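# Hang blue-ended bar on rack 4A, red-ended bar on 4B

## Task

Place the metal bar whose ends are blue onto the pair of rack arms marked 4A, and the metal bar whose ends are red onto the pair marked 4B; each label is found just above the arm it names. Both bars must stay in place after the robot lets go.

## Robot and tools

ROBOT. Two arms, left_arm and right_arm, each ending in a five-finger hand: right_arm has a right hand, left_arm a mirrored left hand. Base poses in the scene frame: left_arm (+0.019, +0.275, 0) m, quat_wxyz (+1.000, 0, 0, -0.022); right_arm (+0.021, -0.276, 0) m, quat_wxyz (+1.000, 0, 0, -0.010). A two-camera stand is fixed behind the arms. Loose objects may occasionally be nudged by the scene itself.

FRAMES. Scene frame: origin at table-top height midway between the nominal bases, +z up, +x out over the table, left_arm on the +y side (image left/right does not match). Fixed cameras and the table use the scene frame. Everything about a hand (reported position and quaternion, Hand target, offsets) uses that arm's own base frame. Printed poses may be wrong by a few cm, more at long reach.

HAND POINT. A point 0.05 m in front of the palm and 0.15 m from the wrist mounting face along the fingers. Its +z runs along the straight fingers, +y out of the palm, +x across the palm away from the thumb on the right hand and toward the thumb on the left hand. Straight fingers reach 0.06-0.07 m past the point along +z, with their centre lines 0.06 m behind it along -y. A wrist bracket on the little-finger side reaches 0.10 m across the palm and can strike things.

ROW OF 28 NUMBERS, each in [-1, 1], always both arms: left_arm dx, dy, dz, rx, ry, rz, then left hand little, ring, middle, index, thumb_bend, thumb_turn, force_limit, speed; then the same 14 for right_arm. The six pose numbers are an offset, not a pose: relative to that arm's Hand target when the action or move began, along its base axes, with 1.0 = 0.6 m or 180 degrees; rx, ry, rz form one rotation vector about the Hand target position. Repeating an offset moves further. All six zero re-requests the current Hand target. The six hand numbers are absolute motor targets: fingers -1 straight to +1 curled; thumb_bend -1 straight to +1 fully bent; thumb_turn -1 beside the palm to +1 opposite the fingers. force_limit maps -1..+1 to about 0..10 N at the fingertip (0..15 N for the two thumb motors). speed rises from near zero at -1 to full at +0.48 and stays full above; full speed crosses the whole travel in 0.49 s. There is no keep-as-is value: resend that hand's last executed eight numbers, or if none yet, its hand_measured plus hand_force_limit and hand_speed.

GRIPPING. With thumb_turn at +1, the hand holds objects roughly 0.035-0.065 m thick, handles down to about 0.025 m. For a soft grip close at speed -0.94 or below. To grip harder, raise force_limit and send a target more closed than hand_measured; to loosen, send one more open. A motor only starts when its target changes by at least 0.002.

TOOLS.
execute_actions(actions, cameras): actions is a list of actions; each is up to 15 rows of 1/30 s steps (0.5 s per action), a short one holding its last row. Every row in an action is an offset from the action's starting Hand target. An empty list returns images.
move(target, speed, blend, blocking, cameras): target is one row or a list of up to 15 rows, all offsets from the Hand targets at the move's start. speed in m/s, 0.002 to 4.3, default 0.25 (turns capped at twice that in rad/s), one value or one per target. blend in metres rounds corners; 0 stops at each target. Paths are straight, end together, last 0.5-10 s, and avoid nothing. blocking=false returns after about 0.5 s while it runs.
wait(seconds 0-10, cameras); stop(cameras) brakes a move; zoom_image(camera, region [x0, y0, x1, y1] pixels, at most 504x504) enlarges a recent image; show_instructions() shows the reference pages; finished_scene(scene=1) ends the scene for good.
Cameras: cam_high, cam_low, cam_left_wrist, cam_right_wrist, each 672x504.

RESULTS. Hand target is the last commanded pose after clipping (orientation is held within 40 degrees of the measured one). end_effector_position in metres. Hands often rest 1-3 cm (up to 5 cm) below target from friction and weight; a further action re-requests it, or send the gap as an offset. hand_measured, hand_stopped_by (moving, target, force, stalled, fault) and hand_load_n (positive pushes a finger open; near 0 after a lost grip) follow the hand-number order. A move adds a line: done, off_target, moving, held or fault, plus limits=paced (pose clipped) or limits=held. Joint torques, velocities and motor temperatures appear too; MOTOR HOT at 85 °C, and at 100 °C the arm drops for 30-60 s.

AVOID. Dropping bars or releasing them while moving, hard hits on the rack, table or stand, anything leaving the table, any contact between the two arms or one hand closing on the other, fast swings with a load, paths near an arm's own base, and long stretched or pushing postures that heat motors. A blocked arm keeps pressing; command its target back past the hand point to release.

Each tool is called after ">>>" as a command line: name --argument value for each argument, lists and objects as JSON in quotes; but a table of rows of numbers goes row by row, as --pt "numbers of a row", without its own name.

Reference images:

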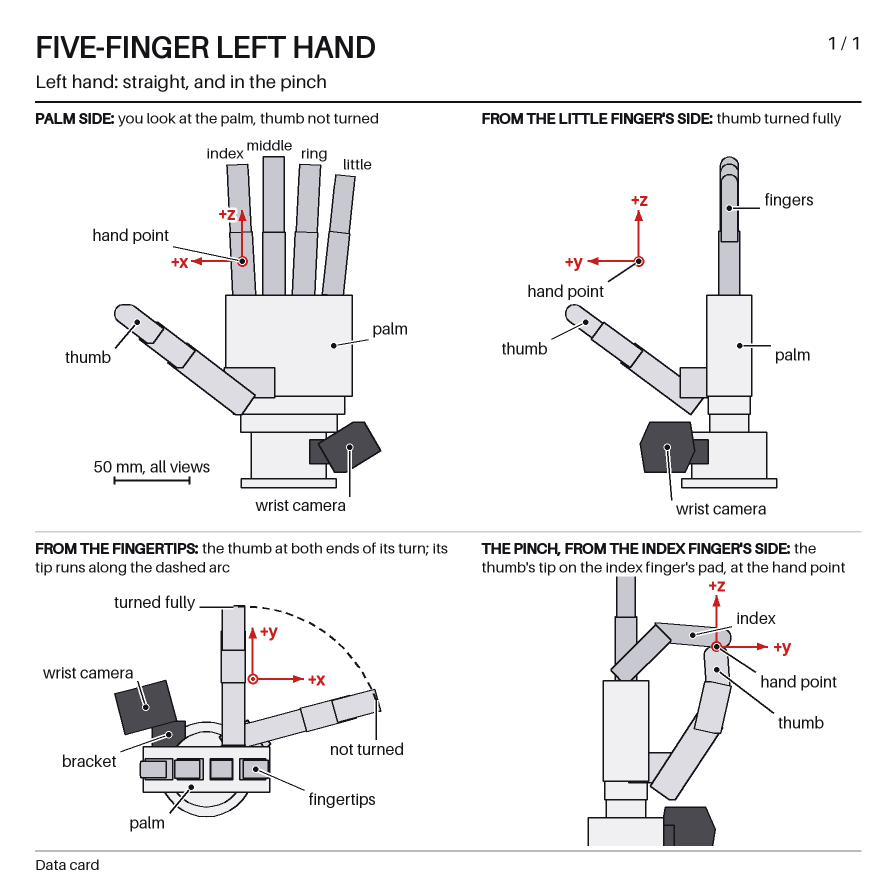

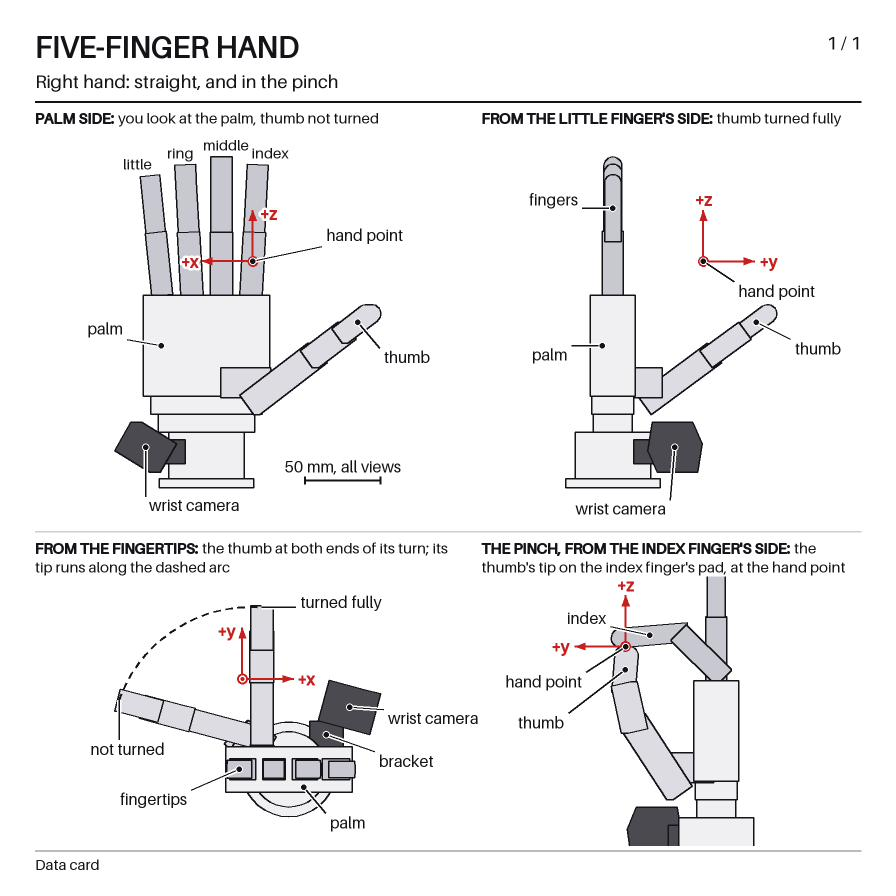

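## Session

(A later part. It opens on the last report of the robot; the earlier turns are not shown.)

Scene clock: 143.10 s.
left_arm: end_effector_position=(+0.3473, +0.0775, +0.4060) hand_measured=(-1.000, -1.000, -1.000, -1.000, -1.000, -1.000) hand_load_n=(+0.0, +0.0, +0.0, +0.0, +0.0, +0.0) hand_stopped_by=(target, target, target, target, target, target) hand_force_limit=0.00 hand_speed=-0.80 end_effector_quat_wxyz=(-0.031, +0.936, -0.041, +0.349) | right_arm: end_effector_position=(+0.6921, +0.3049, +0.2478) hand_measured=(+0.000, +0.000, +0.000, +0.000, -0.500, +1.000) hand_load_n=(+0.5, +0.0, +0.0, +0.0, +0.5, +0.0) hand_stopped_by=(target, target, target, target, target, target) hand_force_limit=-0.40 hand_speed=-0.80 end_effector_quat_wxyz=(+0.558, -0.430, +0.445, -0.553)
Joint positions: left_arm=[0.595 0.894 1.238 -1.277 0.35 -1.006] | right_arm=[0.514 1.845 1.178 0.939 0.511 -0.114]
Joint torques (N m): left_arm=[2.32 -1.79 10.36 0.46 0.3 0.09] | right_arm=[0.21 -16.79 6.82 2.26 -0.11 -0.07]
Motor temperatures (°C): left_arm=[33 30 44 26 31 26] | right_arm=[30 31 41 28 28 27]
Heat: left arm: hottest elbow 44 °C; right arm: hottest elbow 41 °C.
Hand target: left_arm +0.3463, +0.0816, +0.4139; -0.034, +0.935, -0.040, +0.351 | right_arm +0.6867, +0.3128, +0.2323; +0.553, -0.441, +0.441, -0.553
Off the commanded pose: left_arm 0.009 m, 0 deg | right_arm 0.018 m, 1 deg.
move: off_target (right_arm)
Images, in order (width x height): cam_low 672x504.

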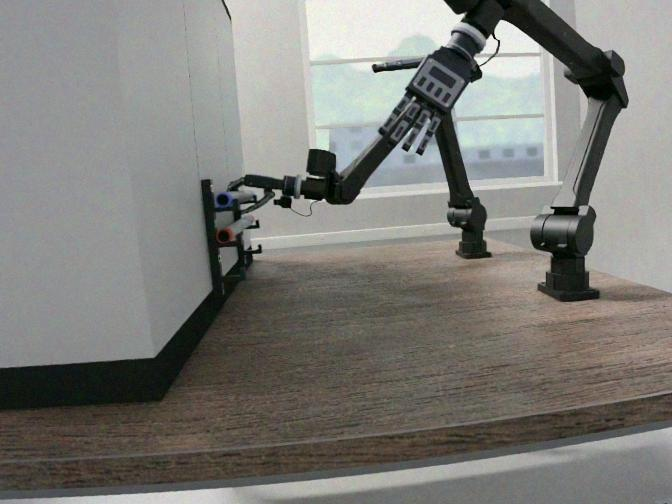

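>>> move --target '[0, 0, 0, 0,0,0, -1,-1,-1,-1,-1,-1,0,-0.8, 0,0,0, 0,0,0, 0.4,0.4,0.4,0.4,-0.5,1,-0.5,-0.9]' --cameras '["cam_low", "cam_right_wrist"]'

>>> zoom_image --camera "cam_low" --region '[190, 120, 330, 300]'

Scene clock: 144.63 s.
left_arm: end_effector_position=(+0.3473, +0.0775, +0.4060) hand_measured=(-1.000, -1.000, -1.000, -1.000, -1.000, -1.000) hand_load_n=(+0.0, +0.0, -0.5, +0.0, +0.0, +0.0) hand_stopped_by=(target, target, target, target, target, target) hand_force_limit=0.00 hand_speed=-0.80 end_effector_quat_wxyz=(-0.031, +0.936, -0.041, +0.349) | right_arm: end_effector_position=(+0.6922, +0.3052, +0.2477) hand_measured=(+0.018, +0.044, +0.072, +0.092, -0.500, +1.000) hand_load_n=(+0.0, +1.5, +3.0, +3.0, +0.0, +0.0) hand_stopped_by=(force, force, force, force, target, target) hand_force_limit=-0.50 hand_speed=-0.90 end_effector_quat_wxyz=(+0.559, -0.429, +0.445, -0.553)
Joint positions: left_arm=[0.595 0.894 1.238 -1.277 0.35 -1.006] | right_arm=[0.514 1.846 1.178 0.943 0.51 -0.114]
Joint torques (N m): left_arm=[2.32 -1.73 10.36 0.43 0.3 0.09] | right_arm=[-0.15 -16.73 6.87 2.14 -0.08 -0.04]
Heat: left arm: hottest elbow 44 °C; right arm: hottest elbow 41 °C.
Hand target: left_arm +0.3463, +0.0816, +0.4139; -0.034, +0.935, -0.040, +0.351 | right_arm +0.6867, +0.3128, +0.2322; +0.553, -0.441, +0.441, -0.553
Off the commanded pose: left_arm 0.009 m, 0 deg | right_arm 0.018 m, 2 deg.
move: off_target (right_arm)
Images, in order (width x height): cam_low 672x504, cam_right_wrist 672x504.

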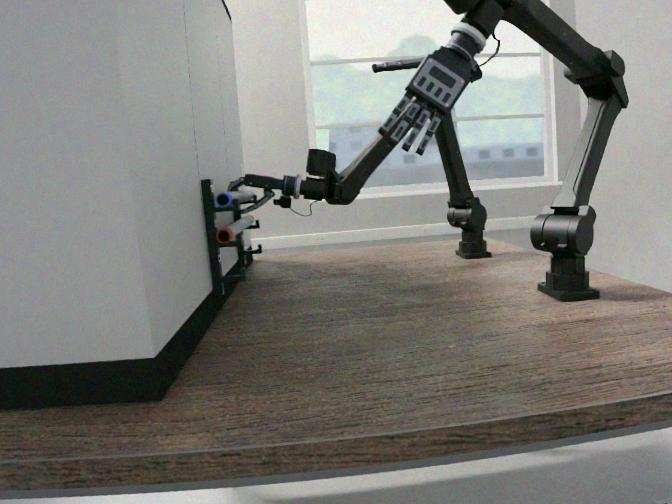

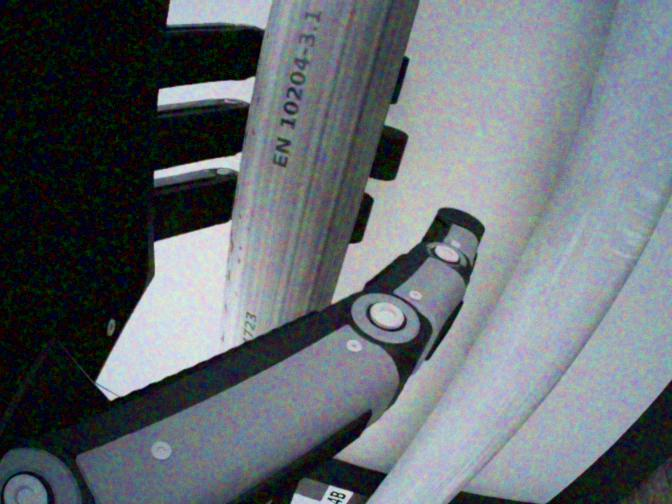

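Scaled by 2.800 from the camera's 672x504 image, which has a finer 960x720 frame.

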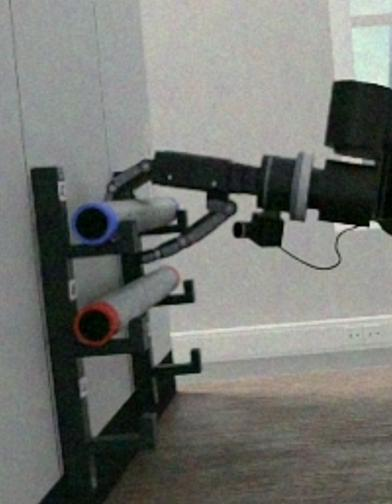

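>>> move --target '[0, 0, 0, 0,0,0, -1,-1,-1,-1,-1,-1,0,-0.8, 0,0,0, 0,0,0, 0.4,0.4,0.4,0.4,0.5,1,-0.4,-0.85]' --cameras '["cam_low", "cam_right_wrist"]'

>>> zoom_image --camera "cam_low" --region '[190, 120, 330, 300]'

Scene clock: 148.13 s.
left_arm: end_effector_position=(+0.3473, +0.0775, +0.4060) hand_measured=(-1.000, -1.000, -1.000, -1.000, -1.000, -1.000) hand_load_n=(-0.5, +0.0, +0.0, +0.0, +0.0, +0.0) hand_stopped_by=(target, target, target, target, target, target) hand_force_limit=0.00 hand_speed=-0.80 end_effector_quat_wxyz=(-0.031, +0.936, -0.041, +0.349) | right_arm: end_effector_position=(+0.6923, +0.3052, +0.2475) hand_measured=(+0.018, +0.044, +0.072, +0.092, -0.152, +1.000) hand_load_n=(+0.0, +1.5, +3.5, +3.5, +4.5, +0.5) hand_stopped_by=(force, force, force, force, force, target) hand_force_limit=-0.40 hand_speed=-0.85 end_effector_quat_wxyz=(+0.559, -0.429, +0.445, -0.553)
Joint positions: left_arm=[0.595 0.894 1.238 -1.277 0.35 -1.006] | right_arm=[0.514 1.847 1.178 0.943 0.51 -0.114]
Joint torques (N m): left_arm=[2.32 -1.73 10.37 0.44 0.3 0.09] | right_arm=[0.15 -17.26 6.9 2.21 -0.07 -0.03]
Heat: left arm: hottest elbow 44 °C; right arm: hottest elbow 40 °C.
Hand target: left_arm +0.3463, +0.0816, +0.4139; -0.034, +0.935, -0.040, +0.351 | right_arm +0.6867, +0.3128, +0.2321; +0.553, -0.441, +0.441, -0.553
Off the commanded pose: left_arm 0.009 m, 0 deg | right_arm 0.018 m, 2 deg.
move: off_target (right_arm)
Images, in order (width x height): cam_low 672x504, cam_right_wrist 672x504.

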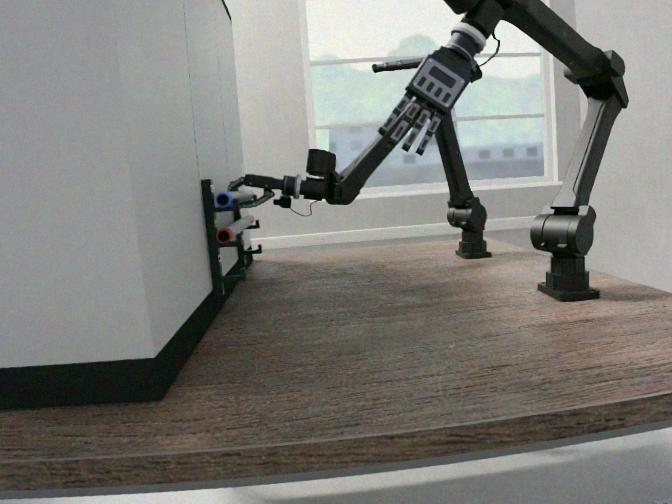

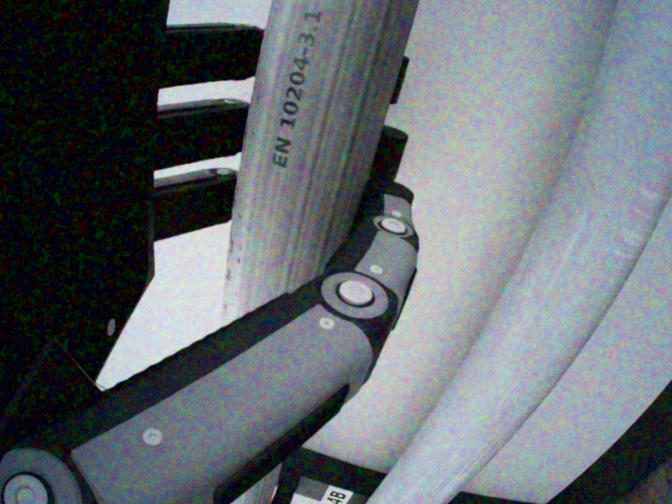

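Scaled by 2.800 from the camera's 672x504 image, which has a finer 960x720 frame.

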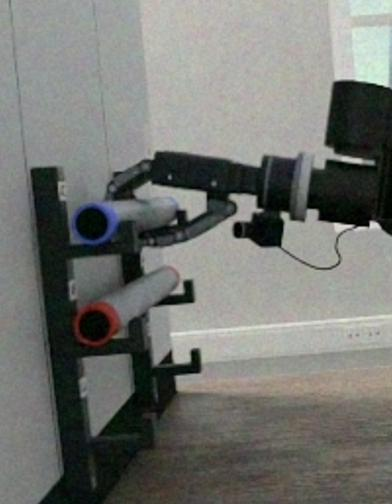

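>>> move --target '[0, 0, 0, 0,0,0, -1,-1,-1,-1,-1,-1,0,-0.8, 0,0,0, 0,0,0, 0.5,0.5,0.5,0.5,0.6,1,0.0,-0.9]' --cameras '["cam_low", "cam_right_wrist"]'

>>> zoom_image --camera "cam_low" --region '[190, 120, 330, 300]'

Scene clock: 150.03 s.
left_arm: end_effector_position=(+0.3473, +0.0775, +0.4060) hand_measured=(-1.000, -1.000, -1.000, -1.000, -1.000, -1.000) hand_load_n=(+0.0, +0.0, +0.0, +0.0, +0.0, -0.5) hand_stopped_by=(target, target, target, target, target, target) hand_force_limit=0.00 hand_speed=-0.80 end_effector_quat_wxyz=(-0.031, +0.936, -0.041, +0.349) | right_arm: end_effector_position=(+0.6925, +0.3053, +0.2476) hand_measured=(+0.052, +0.060, +0.080, +0.098, -0.148, +1.000) hand_load_n=(+6.0, +3.0, +2.0, +2.5, +7.0, +2.0) hand_stopped_by=(force, force, force, force, force, target) hand_force_limit=0.00 hand_speed=-0.90 end_effector_quat_wxyz=(+0.560, -0.430, +0.443, -0.553)
Joint positions: left_arm=[0.595 0.894 1.238 -1.277 0.35 -1.006] | right_arm=[0.513 1.847 1.178 0.945 0.505 -0.115]
Joint torques (N m): left_arm=[2.32 -1.79 10.35 0.47 0.3 0.09] | right_arm=[0.26 -16.97 6.82 2.07 0.12 -0.03]
Heat: left arm: hottest elbow 44 °C; right arm: hottest elbow 40 °C.
Hand target: left_arm +0.3463, +0.0816, +0.4139; -0.034, +0.935, -0.040, +0.351 | right_arm +0.6867, +0.3129, +0.2322; +0.553, -0.441, +0.441, -0.553
Off the commanded pose: left_arm 0.009 m, 0 deg | right_arm 0.018 m, 1 deg.
move: off_target (right_arm)
Images, in order (width x height): cam_low 672x504, cam_right_wrist 672x504.

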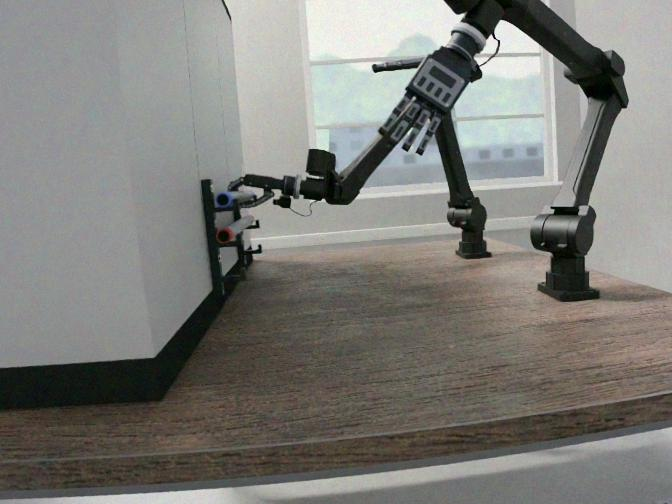

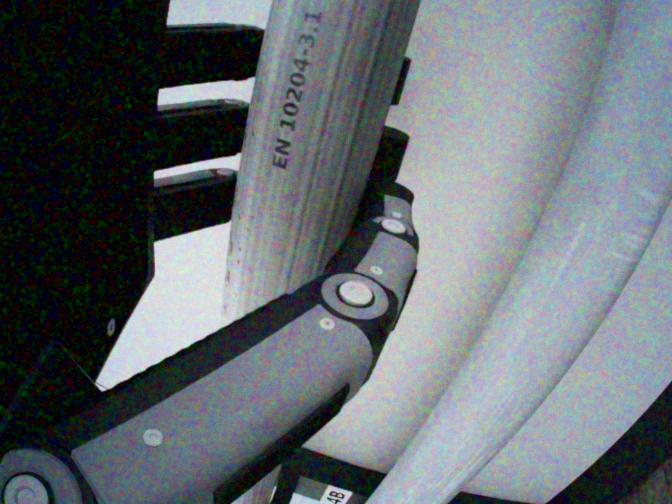

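Scaled by 2.800 from the camera's 672x504 image, which has a finer 960x720 frame.

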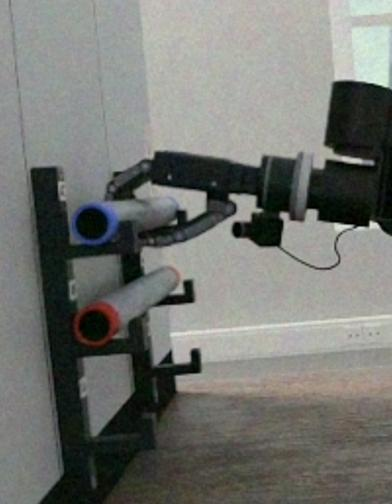

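>>> move --target '[0, 0, 0, 0,0,0, -1,-1,-1,-1,-1,-1,0,-0.8, 0,0,0.08, 0,0,0, 0.5,0.5,0.5,0.5,0.6,1,0.0,-0.9]' --cameras '["cam_low", "cam_right_wrist"]' --speed 0.04

>>> zoom_image --camera "cam_low" --region '[190, 120, 330, 300]'

Scene clock: 153.00 s.
left_arm: end_effector_position=(+0.3473, +0.0775, +0.4060) hand_measured=(-1.000, -1.000, -1.000, -1.000, -1.000, -1.000) hand_load_n=(-0.5, +0.5, +0.0, +0.0, +0.0, +0.0) hand_stopped_by=(target, target, target, target, target, target) hand_force_limit=0.00 hand_speed=-0.80 end_effector_quat_wxyz=(-0.031, +0.936, -0.041, +0.349) | right_arm: end_effector_position=(+0.6921, +0.3047, +0.2472) hand_measured=(+0.052, +0.060, +0.080, +0.098, -0.148, +1.000) hand_load_n=(+2.0, +1.0, +1.5, +5.0, +6.0, +2.0) hand_stopped_by=(force, force, force, force, force, target) hand_force_limit=0.00 hand_speed=-0.90 end_effector_quat_wxyz=(+0.541, -0.453, +0.449, -0.548)
Joint positions: left_arm=[0.595 0.894 1.238 -1.277 0.35 -1.006] | right_arm=[0.512 1.821 1.188 0.847 0.505 -0.115]
Joint torques (N m): left_arm=[2.32 -1.73 10.35 0.44 0.3 0.09] | right_arm=[0.56 -20.95 9.18 1.43 0.15 -0.06]
Heat: left arm: hottest elbow 44 °C; right arm: hottest elbow 40 °C.
Hand target: left_arm +0.3463, +0.0816, +0.4139; -0.034, +0.935, -0.040, +0.351 | right_arm +0.6867, +0.3128, +0.2800; +0.553, -0.441, +0.441, -0.553
Off the commanded pose: left_arm 0.009 m, 0 deg | right_arm 0.034 m, 2 deg.
move: off_target (right_arm)
Images, in order (width x height): cam_low 672x504, cam_right_wrist 672x504.

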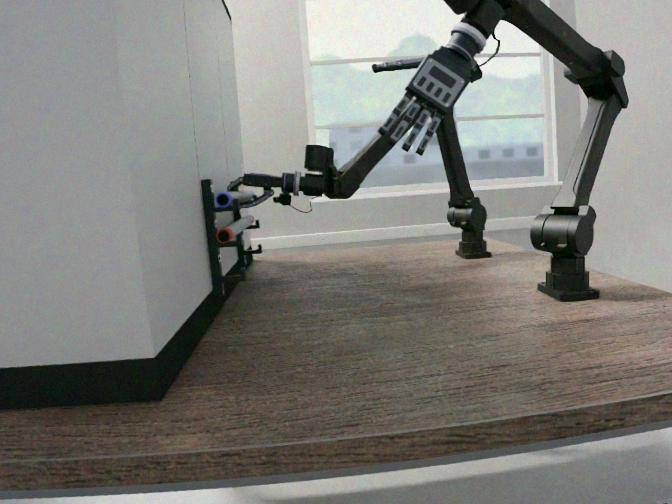

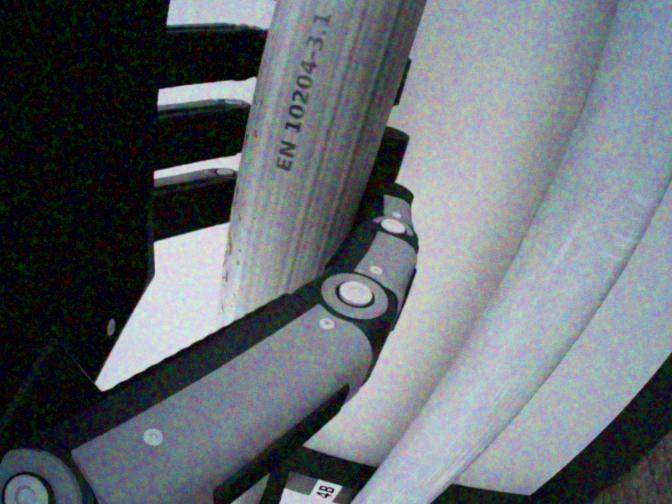

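Scaled by 2.800 from the camera's 672x504 image, which has a finer 960x720 frame.

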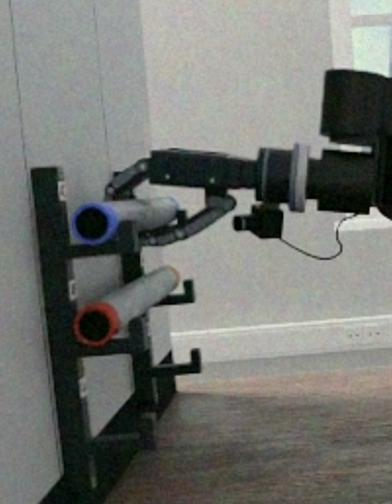

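>>> move --target '[0, 0, 0, 0,0,0, -1,-1,-1,-1,-1,-1,0,-0.8, 0,0,0.06, 0,0,0, 0.5,0.5,0.5,0.5,0.6,1,0.0,-0.9]' --cameras '["cam_low", "cam_high"]' --speed 0.04

>>> zoom_image --camera "cam_low" --region '[190, 120, 330, 300]'

Scene clock: 162.67 s.
left_arm: end_effector_position=(+0.3473, +0.0775, +0.4060) hand_measured=(-1.000, -1.000, -1.000, -1.000, -1.000, -1.000) hand_load_n=(+0.0, +0.0, +0.0, +0.0, +0.0, +0.0) hand_stopped_by=(target, target, target, target, target, target) hand_force_limit=0.00 hand_speed=-0.80 end_effector_quat_wxyz=(-0.031, +0.936, -0.041, +0.349) | right_arm: end_effector_position=(+0.6915, +0.3042, +0.2480) hand_measured=(+0.052, +0.060, +0.080, +0.098, -0.150, +1.000) hand_load_n=(+0.0, +0.5, +1.5, +7.0, +10.0, +3.5) hand_stopped_by=(force, force, force, force, force, target) hand_force_limit=0.00 hand_speed=-0.90 end_effector_quat_wxyz=(+0.523, -0.474, +0.455, -0.543)
Joint positions: left_arm=[0.595 0.894 1.238 -1.277 0.35 -1.006] | right_arm=[0.512 1.797 1.203 0.752 0.506 -0.115]
Joint torques (N m): left_arm=[2.32 -1.79 10.37 0.44 0.3 0.09] | right_arm=[0.32 -22.83 10.8 1.84 0.18 -0.1]
Heat: left arm: hottest elbow 44 °C; right arm: hottest elbow 40 °C.
Hand target: left_arm +0.3463, +0.0816, +0.4139; -0.034, +0.935, -0.040, +0.351 | right_arm +0.6867, +0.3127, +0.3161; +0.553, -0.441, +0.441, -0.553
Off the commanded pose: left_arm 0.009 m, 0 deg | right_arm 0.069 m, 5 deg.
move: off_target (right_arm)
Images, in order (width x height): cam_high 672x504, cam_low 672x504.

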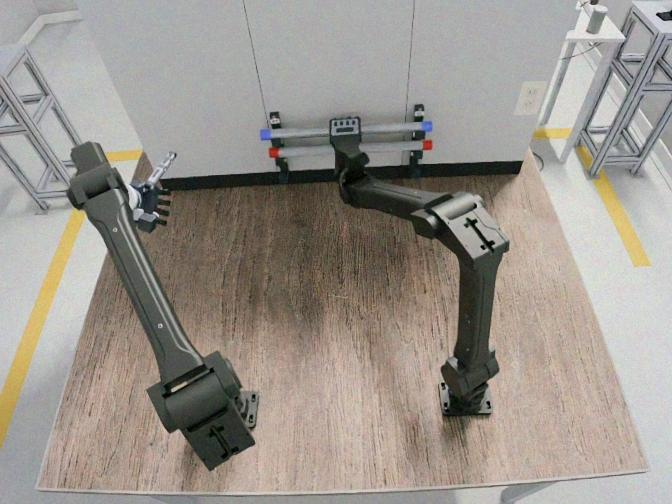

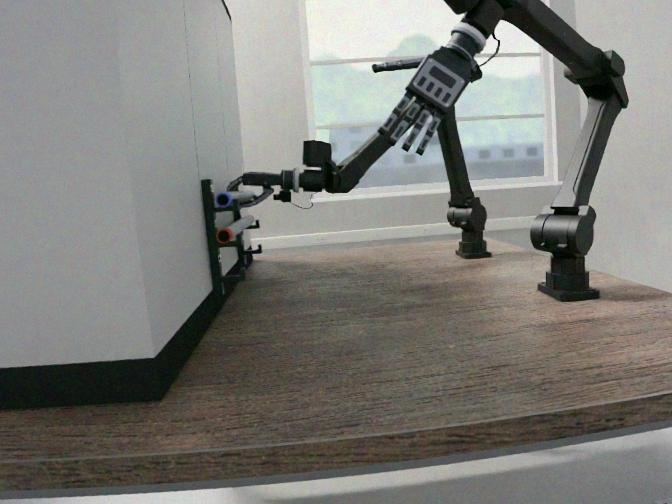

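Scaled by 2.800 from the camera's 672x504 image, which has a finer 960x720 frame.

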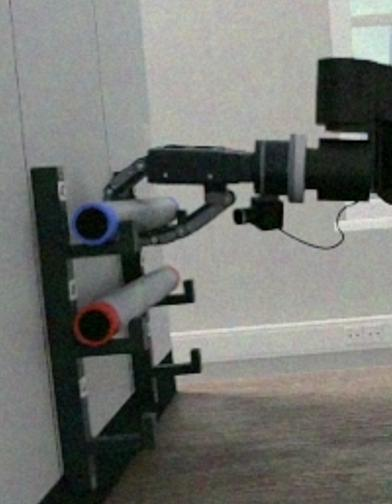

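>>> move --pt "0 0 0 0 0 0 -1 -1 -1 -1 -1 -1 0 -0.8 0 0 -0.13 0 0 0 0.5 0.5 0.5 0.5 0.6 1 0.0 -0.9" --pt "0 0 0 0 0 0 -1 -1 -1 -1 -1 -1 0 -0.8 0 0 -0.135 0 0 0 0 0 0 0 -0.35 1 0.0 -0.8" --cameras '["cam_low", "cam_right_wrist"]' --speed 0.05

>>> zoom_image --camera "cam_low" --region '[190, 120, 330, 300]'

Scene clock: 170.43 s.
left_arm: end_effector_position=(+0.3473, +0.0775, +0.4060) hand_measured=(-1.000, -1.000, -1.000, -1.000, -1.000, -1.000) hand_load_n=(+0.0, +0.0, +0.0, +0.0, +0.0, +0.0) hand_stopped_by=(target, target, target, target, target, target) hand_force_limit=0.00 hand_speed=-0.80 end_effector_quat_wxyz=(-0.031, +0.936, -0.041, +0.349) | right_arm: end_effector_position=(+0.6926, +0.3040, +0.2459) hand_measured=(+0.000, +0.000, +0.000, +0.000, -0.350, +1.000) hand_load_n=(+0.0, +0.0, -0.5, +0.0, +0.0, +0.0) hand_stopped_by=(target, target, target, target, target, target) hand_force_limit=0.00 hand_speed=-0.80 end_effector_quat_wxyz=(+0.553, -0.434, +0.445, -0.555)
Joint positions: left_arm=[0.595 0.894 1.238 -1.277 0.35 -1.006] | right_arm=[0.513 1.844 1.179 0.929 0.511 -0.121]
Joint torques (N m): left_arm=[2.32 -1.79 10.37 0.43 0.29 0.1] | right_arm=[0.44 -17.26 7.04 2.3 -0.07 0]
Heat: left arm: hottest elbow 44 °C; right arm: hottest elbow 40 °C.
Hand target: left_arm +0.3463, +0.0816, +0.4139; -0.034, +0.935, -0.040, +0.351 | right_arm +0.6867, +0.3127, +0.2350; +0.553, -0.441, +0.441, -0.553
Off the commanded pose: left_arm 0.009 m, 0 deg | right_arm 0.015 m, 1 deg.
move: off_target (right_arm); target 2's new numbers were sent with right_arm's hand 0.017 m and 1 deg from that target
Images, in order (width x height): cam_low 672x504, cam_right_wrist 672x504.

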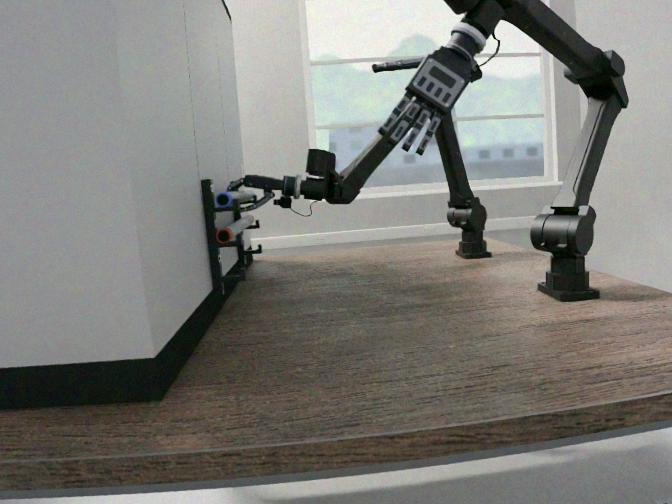

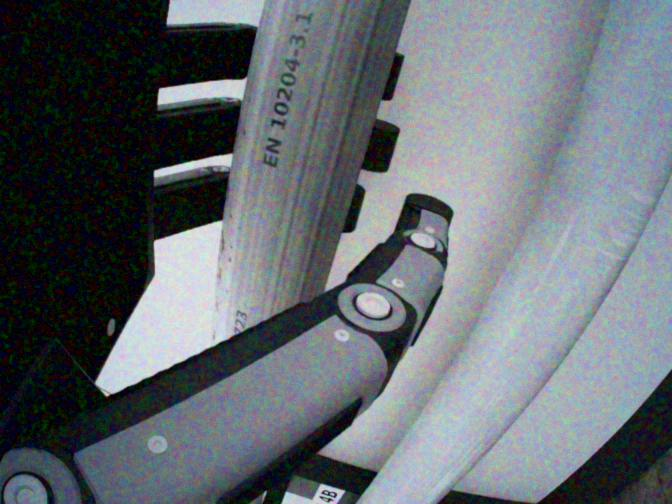

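Scaled by 2.800 from the camera's 672x504 image, which has a finer 960x720 frame.

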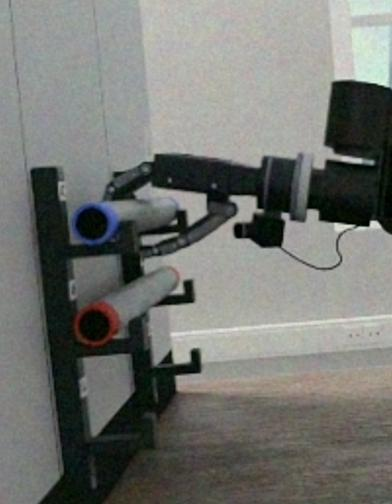

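>>> move --target '[0, 0, 0, 0,0,0, -1,-1,-1,-1,-1,-1,0,-0.8, 0,0,-0.028, 0,0,0, 0,0,0,0,-0.35,1,0.0,-0.8]' --cameras '["cam_low", "cam_right_wrist"]' --speed 0.03

>>> zoom_image --camera "cam_low" --region '[190, 120, 330, 300]'

Scene clock: 173.97 s.
left_arm: end_effector_position=(+0.3473, +0.0775, +0.4060) hand_measured=(-1.000, -1.000, -1.000, -1.000, -1.000, -1.000) hand_load_n=(+0.0, +0.0, +0.0, +0.0, +0.0, +0.0) hand_stopped_by=(target, target, target, target, target, target) hand_force_limit=0.00 hand_speed=-0.80 end_effector_quat_wxyz=(-0.031, +0.936, -0.041, +0.349) | right_arm: end_effector_position=(+0.6935, +0.3045, +0.2447) hand_measured=(+0.000, +0.000, +0.000, +0.000, -0.350, +1.000) hand_load_n=(+1.0, +0.0, +0.0, +0.0, +0.0, +0.0) hand_stopped_by=(target, target, target, target, target, target) hand_force_limit=0.00 hand_speed=-0.80 end_effector_quat_wxyz=(+0.561, -0.424, +0.442, -0.557)
Joint positions: left_arm=[0.595 0.894 1.238 -1.277 0.35 -1.006] | right_arm=[0.513 1.861 1.176 0.975 0.511 -0.121]
Joint torques (N m): left_arm=[2.32 -1.73 10.37 0.43 0.3 0.09] | right_arm=[-0.62 -16.44 6.17 2.21 -0.08 0.04]
Heat: left arm: hottest elbow 44 °C; right arm: hottest elbow 39 °C.
Hand target: left_arm +0.3463, +0.0816, +0.4139; -0.034, +0.935, -0.040, +0.351 | right_arm +0.6867, +0.3127, +0.2184; +0.553, -0.441, +0.441, -0.553
Off the commanded pose: left_arm 0.009 m, 0 deg | right_arm 0.029 m, 2 deg.
move: off_target (right_arm)
Images, in order (width x height): cam_low 672x504, cam_right_wrist 672x504.

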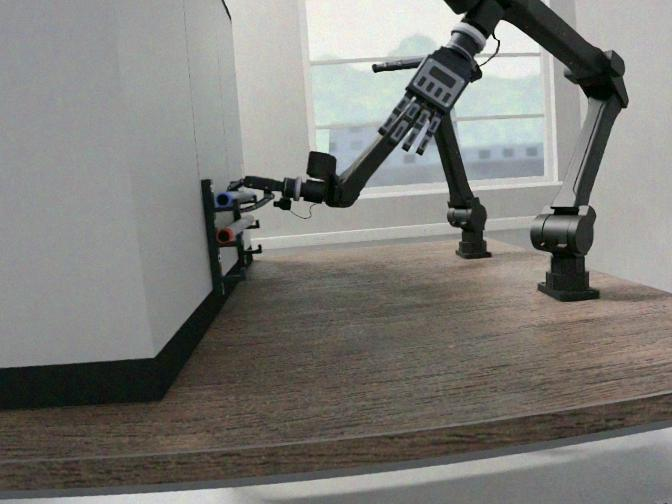

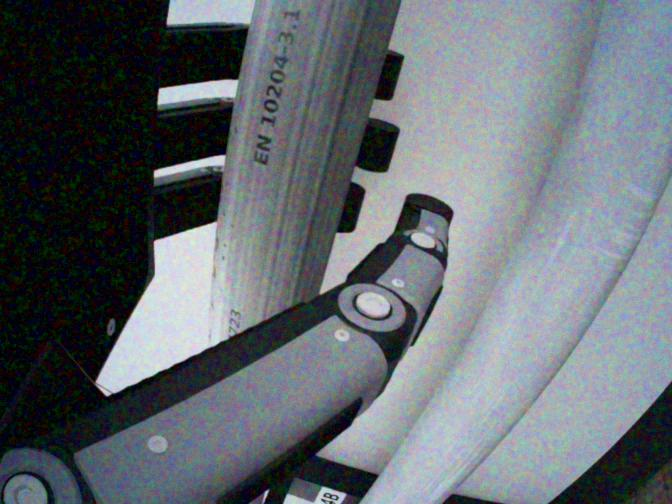

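Scaled by 2.800 from the camera's 672x504 image, which has a finer 960x720 frame.

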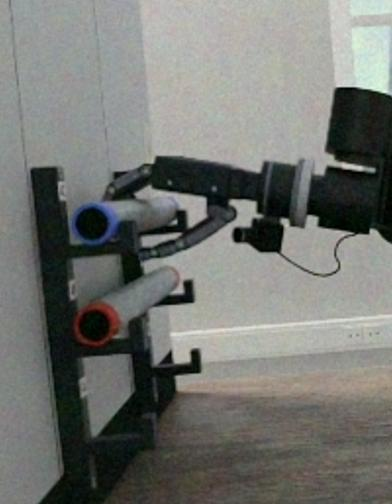

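>>> move --target '[0, 0, 0, 0,0,0, -1,-1,-1,-1,-1,-1,0,-0.8, 0.02,0,-0.005, 0,0.042,0, 0,0,0,0,-0.5,1,0.0,-0.8]' --cameras '["cam_low", "cam_right_wrist"]' --speed 0.03

>>> zoom_image --camera "cam_low" --region '[190, 120, 330, 300]'

Scene clock: 186.83 s.
left_arm: end_effector_position=(+0.3473, +0.0775, +0.4060) hand_measured=(-1.000, -1.000, -1.000, -1.000, -1.000, -1.000) hand_load_n=(+0.0, +0.0, +0.0, +0.0, +0.0, +0.0) hand_stopped_by=(target, target, target, target, target, target) hand_force_limit=0.00 hand_speed=-0.80 end_effector_quat_wxyz=(-0.031, +0.936, -0.041, +0.349) | right_arm: end_effector_position=(+0.6936, +0.3075, +0.2336) hand_measured=(+0.000, +0.000, +0.000, +0.000, -0.500, +1.000) hand_load_n=(+2.0, +0.0, +0.0, +0.5, +0.0, +0.0) hand_stopped_by=(target, target, target, target, target, target) hand_force_limit=0.00 hand_speed=-0.80 end_effector_quat_wxyz=(+0.531, -0.465, +0.468, -0.532)
Joint positions: left_arm=[0.595 0.894 1.238 -1.277 0.35 -1.006] | right_arm=[0.513 1.823 1.2 0.772 0.512 -0.072]
Joint torques (N m): left_arm=[2.32 -1.73 10.37 0.46 0.29 0.1] | right_arm=[-0.73 -15.74 9.36 0.36 -0.07 0.3]
Heat: left arm: hottest elbow 44 °C; right arm: hottest elbow 38 °C.
Hand target: left_arm +0.3463, +0.0816, +0.4139; -0.034, +0.935, -0.040, +0.351 | right_arm +0.6987, +0.3128, +0.2153; +0.522, -0.476, +0.477, -0.522
Off the commanded pose: left_arm 0.009 m, 0 deg | right_arm 0.020 m, 2 deg.
move: off_target (right_arm)
Images, in order (width x height): cam_low 672x504, cam_right_wrist 672x504.

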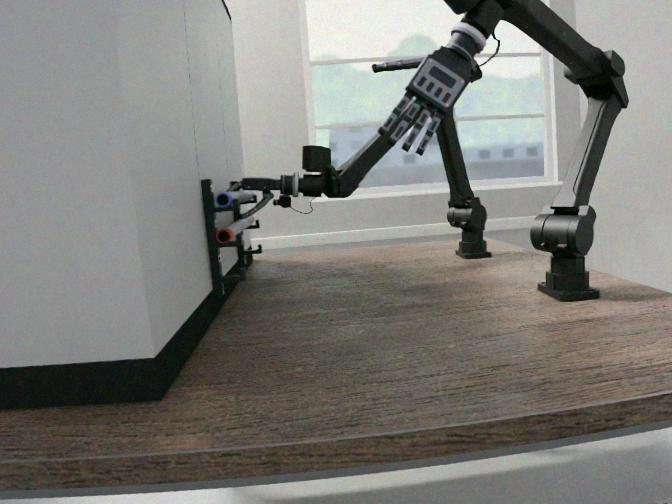

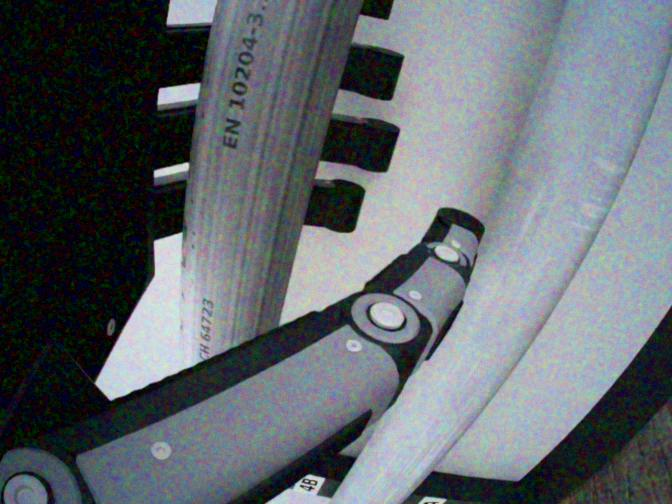

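Scaled by 2.800 from the camera's 672x504 image, which has a finer 960x720 frame.

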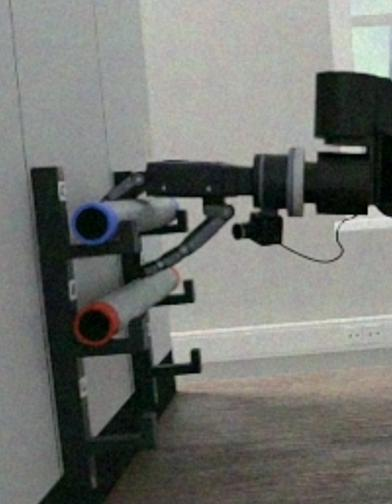

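>>> move --target '[0, 0, 0, 0,0,0, -1,-1,-1,-1,-1,-1,0,-0.8, 0.01,0,0, 0,0.01,0, 0.8,0.8,0.8,0.8,-0.5,1,-0.4,-0.9]' --cameras '["cam_low", "cam_right_wrist"]' --speed 0.03

>>> zoom_image --camera "cam_low" --region '[190, 120, 330, 300]'

Scene clock: 191.80 s.
left_arm: end_effector_position=(+0.3473, +0.0775, +0.4060) hand_measured=(-1.000, -1.000, -1.000, -1.000, -1.000, -1.000) hand_load_n=(+0.0, +0.0, +0.0, +0.0, +0.0, +0.0) hand_stopped_by=(target, target, target, target, target, target) hand_force_limit=0.00 hand_speed=-0.80 end_effector_quat_wxyz=(-0.031, +0.936, -0.041, +0.349) | right_arm: end_effector_position=(+0.7006, +0.3089, +0.2346) hand_measured=(+0.016, +0.260, +0.316, +0.352, -0.500, +1.000) hand_load_n=(+0.0, +0.0, +0.0, +3.0, +0.0, +0.0) hand_stopped_by=(force, force, force, force, target, target) hand_force_limit=-0.40 hand_speed=-0.90 end_effector_quat_wxyz=(+0.526, -0.472, +0.479, -0.520)
Joint positions: left_arm=[0.595 0.894 1.238 -1.277 0.35 -1.006] | right_arm=[0.507 1.823 1.233 0.698 0.507 -0.04]
Joint torques (N m): left_arm=[2.32 -1.85 10.36 0.42 0.3 0.1] | right_arm=[-1.03 -16.03 9.16 0.85 -0.09 0.14]
Heat: left arm: hottest elbow 44 °C; right arm: hottest elbow 38 °C.
Hand target: left_arm +0.3463, +0.0816, +0.4139; -0.034, +0.935, -0.040, +0.351 | right_arm +0.7047, +0.3126, +0.2152; +0.515, -0.484, +0.485, -0.515
Off the commanded pose: left_arm 0.009 m, 0 deg | right_arm 0.020 m, 2 deg.
move: off_target (right_arm)
Images, in order (width x height): cam_low 672x504, cam_right_wrist 672x504.

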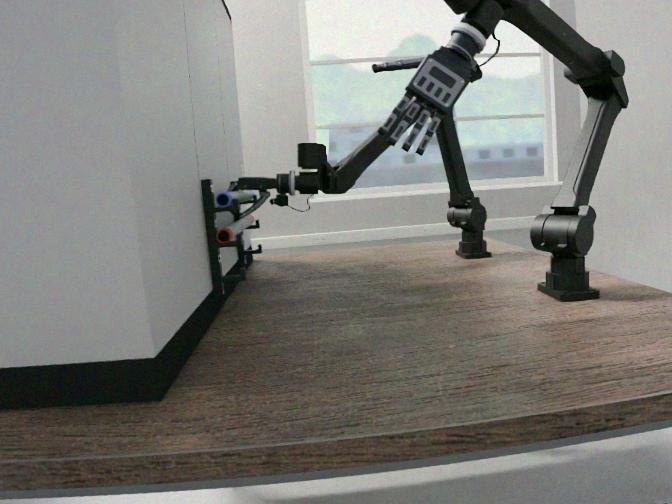

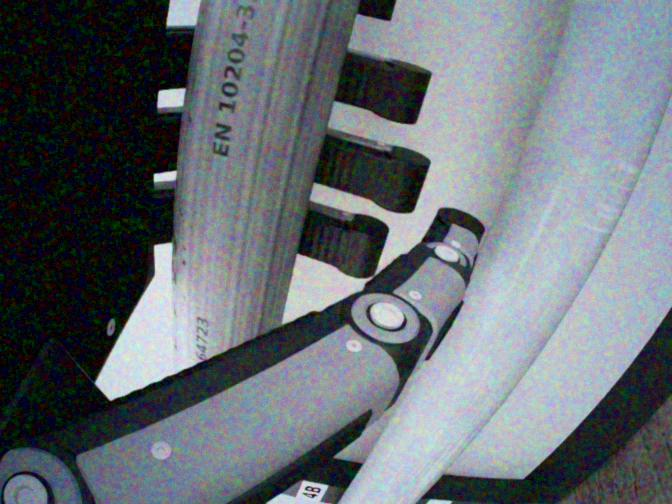

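Scaled by 2.800 from the camera's 672x504 image, which has a finer 960x720 frame.

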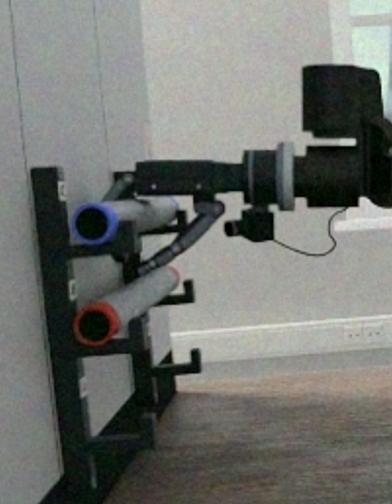

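>>> move --target '[0, 0, 0, 0,0,0, -1,-1,-1,-1,-1,-1,0,-0.8, 0.01,0,0, 0,0,0, 0.84,0.84,0.84,0.84,-0.5,1,-0.2,-0.9]' --cameras '["cam_low", "cam_right_wrist"]' --speed 0.03

>>> zoom_image --camera "cam_low" --region '[190, 120, 330, 300]'

Scene clock: 195.20 s.
left_arm: end_effector_position=(+0.3473, +0.0775, +0.4060) hand_measured=(-1.000, -1.000, -1.000, -1.000, -1.000, -1.000) hand_load_n=(+0.0, +0.0, +0.0, +0.0, +0.0, +0.0) hand_stopped_by=(target, target, target, target, target, target) hand_force_limit=0.00 hand_speed=-0.80 end_effector_quat_wxyz=(-0.031, +0.936, -0.041, +0.349) | right_arm: end_effector_position=(+0.7077, +0.3077, +0.2325) hand_measured=(+0.536, +0.538, +0.350, +0.360, -0.500, +1.000) hand_load_n=(+4.0, +0.0, +0.0, +0.0, +0.0, +0.0) hand_stopped_by=(force, force, force, force, target, target) hand_force_limit=-0.20 hand_speed=-0.90 end_effector_quat_wxyz=(+0.525, -0.475, +0.479, -0.519)
Joint positions: left_arm=[0.595 0.894 1.238 -1.277 0.35 -1.006] | right_arm=[0.498 1.837 1.251 0.69 0.494 -0.039]
Joint torques (N m): left_arm=[2.32 -1.85 10.36 0.44 0.3 0.1] | right_arm=[-0.26 -15.68 9.11 0.94 0.14 0.17]
Heat: left arm: hottest elbow 44 °C; right arm: hottest elbow 38 °C.
Hand target: left_arm +0.3463, +0.0816, +0.4139; -0.034, +0.935, -0.040, +0.351 | right_arm +0.7108, +0.3126, +0.2154; +0.515, -0.484, +0.485, -0.515
Off the commanded pose: left_arm 0.009 m, 0 deg | right_arm 0.018 m, 2 deg.
move: off_target (right_arm)
Images, in order (width x height): cam_low 672x504, cam_right_wrist 672x504.

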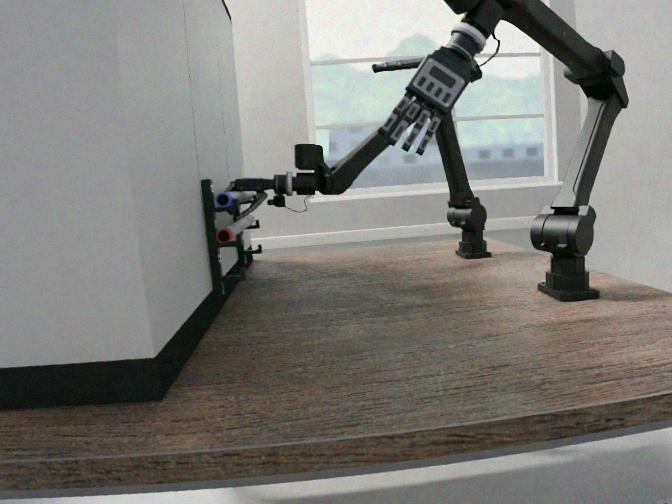

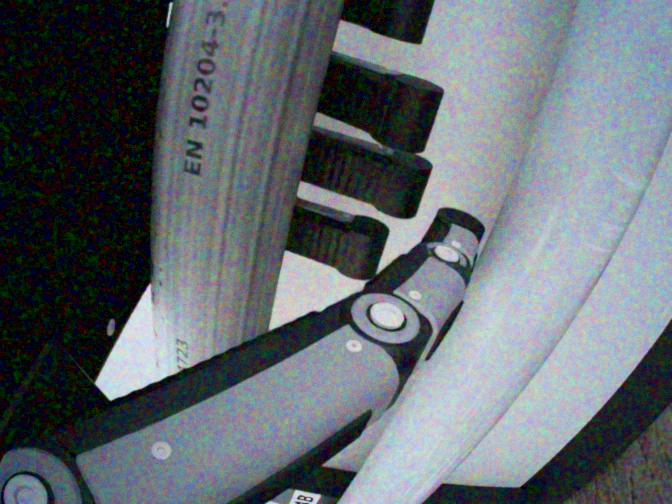

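Scaled by 2.800 from the camera's 672x504 image, which has a finer 960x720 frame.

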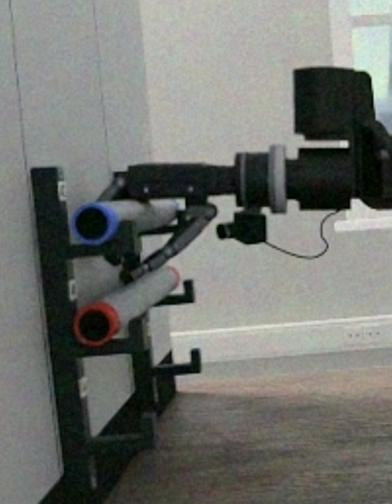

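>>> move --target '[0, 0, 0, 0,0,0, -1,-1,-1,-1,-1,-1,0,-0.8, 0.0,0,0, 0,0,0, 0.9,0.9,0.9,0.9,-0.5,1,-0.1,-0.9]' --cameras '["cam_right_wrist"]' --speed 0.03

Scene clock: 197.63 s.
left_arm: end_effector_position=(+0.3473, +0.0775, +0.4060) hand_measured=(-1.000, -1.000, -1.000, -1.000, -1.000, -1.000) hand_load_n=(+0.0, +0.0, +0.0, +0.0, +0.0, +0.0) hand_stopped_by=(target, target, target, target, target, target) hand_force_limit=0.00 hand_speed=-0.80 end_effector_quat_wxyz=(-0.031, +0.936, -0.041, +0.349) | right_arm: end_effector_position=(+0.7093, +0.3076, +0.2323) hand_measured=(+0.544, +0.582, +0.628, +0.664, -0.500, +1.000) hand_load_n=(+0.0, +0.0, +0.5, +6.0, +0.0, +0.0) hand_stopped_by=(force, force, force, force, target, target) hand_force_limit=-0.10 hand_speed=-0.90 end_effector_quat_wxyz=(+0.526, -0.472, +0.481, -0.518)
Joint positions: left_arm=[0.595 0.894 1.238 -1.277 0.35 -1.006] | right_arm=[0.497 1.84 1.255 0.69 0.496 -0.032]
Joint torques (N m): left_arm=[2.32 -1.79 10.35 0.43 0.3 0.1] | right_arm=[-0.44 -17.08 8.96 1.02 0.1 0.08]
Heat: left arm: hottest elbow 44 °C; right arm: hottest elbow 38 °C.
Hand target: left_arm +0.3463, +0.0816, +0.4139; -0.034, +0.935, -0.040, +0.351 | right_arm +0.7107, +0.3127, +0.2153; +0.515, -0.484, +0.485, -0.515
Off the commanded pose: left_arm 0.009 m, 0 deg | right_arm 0.018 m, 2 deg.
move: off_target (right_arm)
Images, in order (width x height): cam_right_wrist 672x504.

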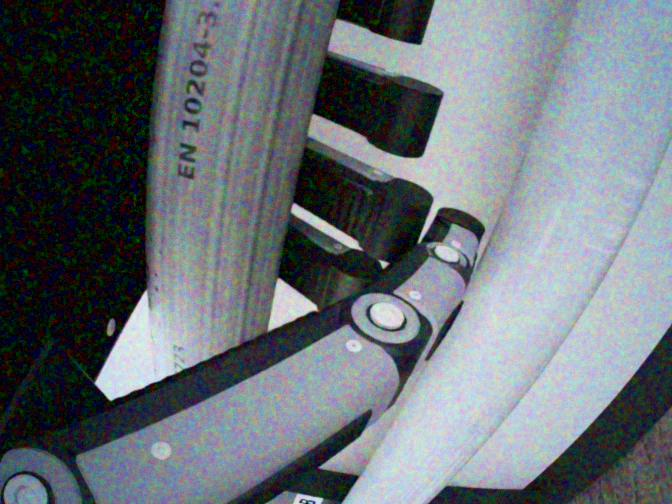

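>>> move --target '[0, 0, 0, 0,0,0, -1,-1,-1,-1,-1,-1,0,-0.8, 0.0,0,0, 0,0,0, 0.95,0.95,0.95,0.9,-0.5,1,-0.1,-0.92]' --cameras '["cam_right_wrist"]' --speed 0.03

Scene clock: 199.60 s.
left_arm: end_effector_position=(+0.3473, +0.0775, +0.4060) hand_measured=(-1.000, -1.000, -1.000, -1.000, -1.000, -1.000) hand_load_n=(+0.0, +0.0, +0.0, +0.0, -0.5, +0.0) hand_stopped_by=(target, target, target, target, target, target) hand_force_limit=0.00 hand_speed=-0.80 end_effector_quat_wxyz=(-0.031, +0.936, -0.041, +0.349) | right_arm: end_effector_position=(+0.7099, +0.3079, +0.2322) hand_measured=(+0.626, +0.632, +0.642, +0.664, -0.500, +1.000) hand_load_n=(+4.5, +2.0, +2.5, +0.5, +0.5, +0.0) hand_stopped_by=(force, force, force, force, target, target) hand_force_limit=-0.10 hand_speed=-0.92 end_effector_quat_wxyz=(+0.528, -0.472, +0.481, -0.517)
Joint positions: left_arm=[0.595 0.894 1.238 -1.277 0.35 -1.006] | right_arm=[0.496 1.842 1.256 0.69 0.492 -0.03]
Joint torques (N m): left_arm=[2.26 -1.79 10.36 0.42 0.29 0.1] | right_arm=[-0.67 -17.2 8.64 1.03 0.25 0.07]
Heat: left arm: hottest elbow 44 °C; right arm: hottest elbow 38 °C.
Hand target: left_arm +0.3463, +0.0816, +0.4139; -0.034, +0.935, -0.040, +0.351 | right_arm +0.7106, +0.3129, +0.2151; +0.515, -0.485, +0.485, -0.515
Off the commanded pose: left_arm 0.009 m, 0 deg | right_arm 0.018 m, 2 deg.
move: off_target (right_arm)
Images, in order (width x height): cam_right_wrist 672x504.

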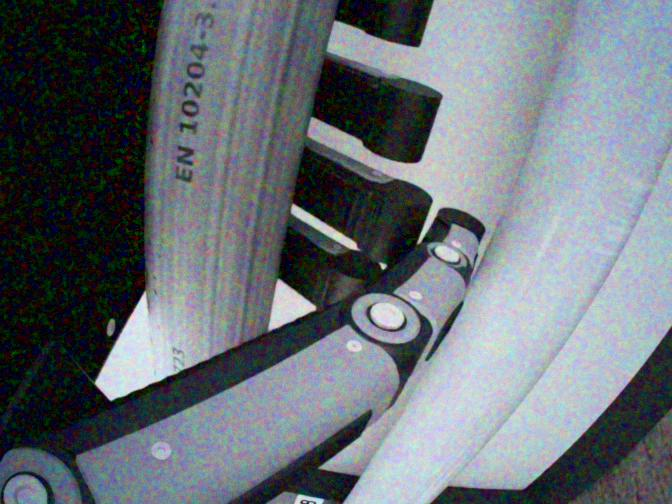

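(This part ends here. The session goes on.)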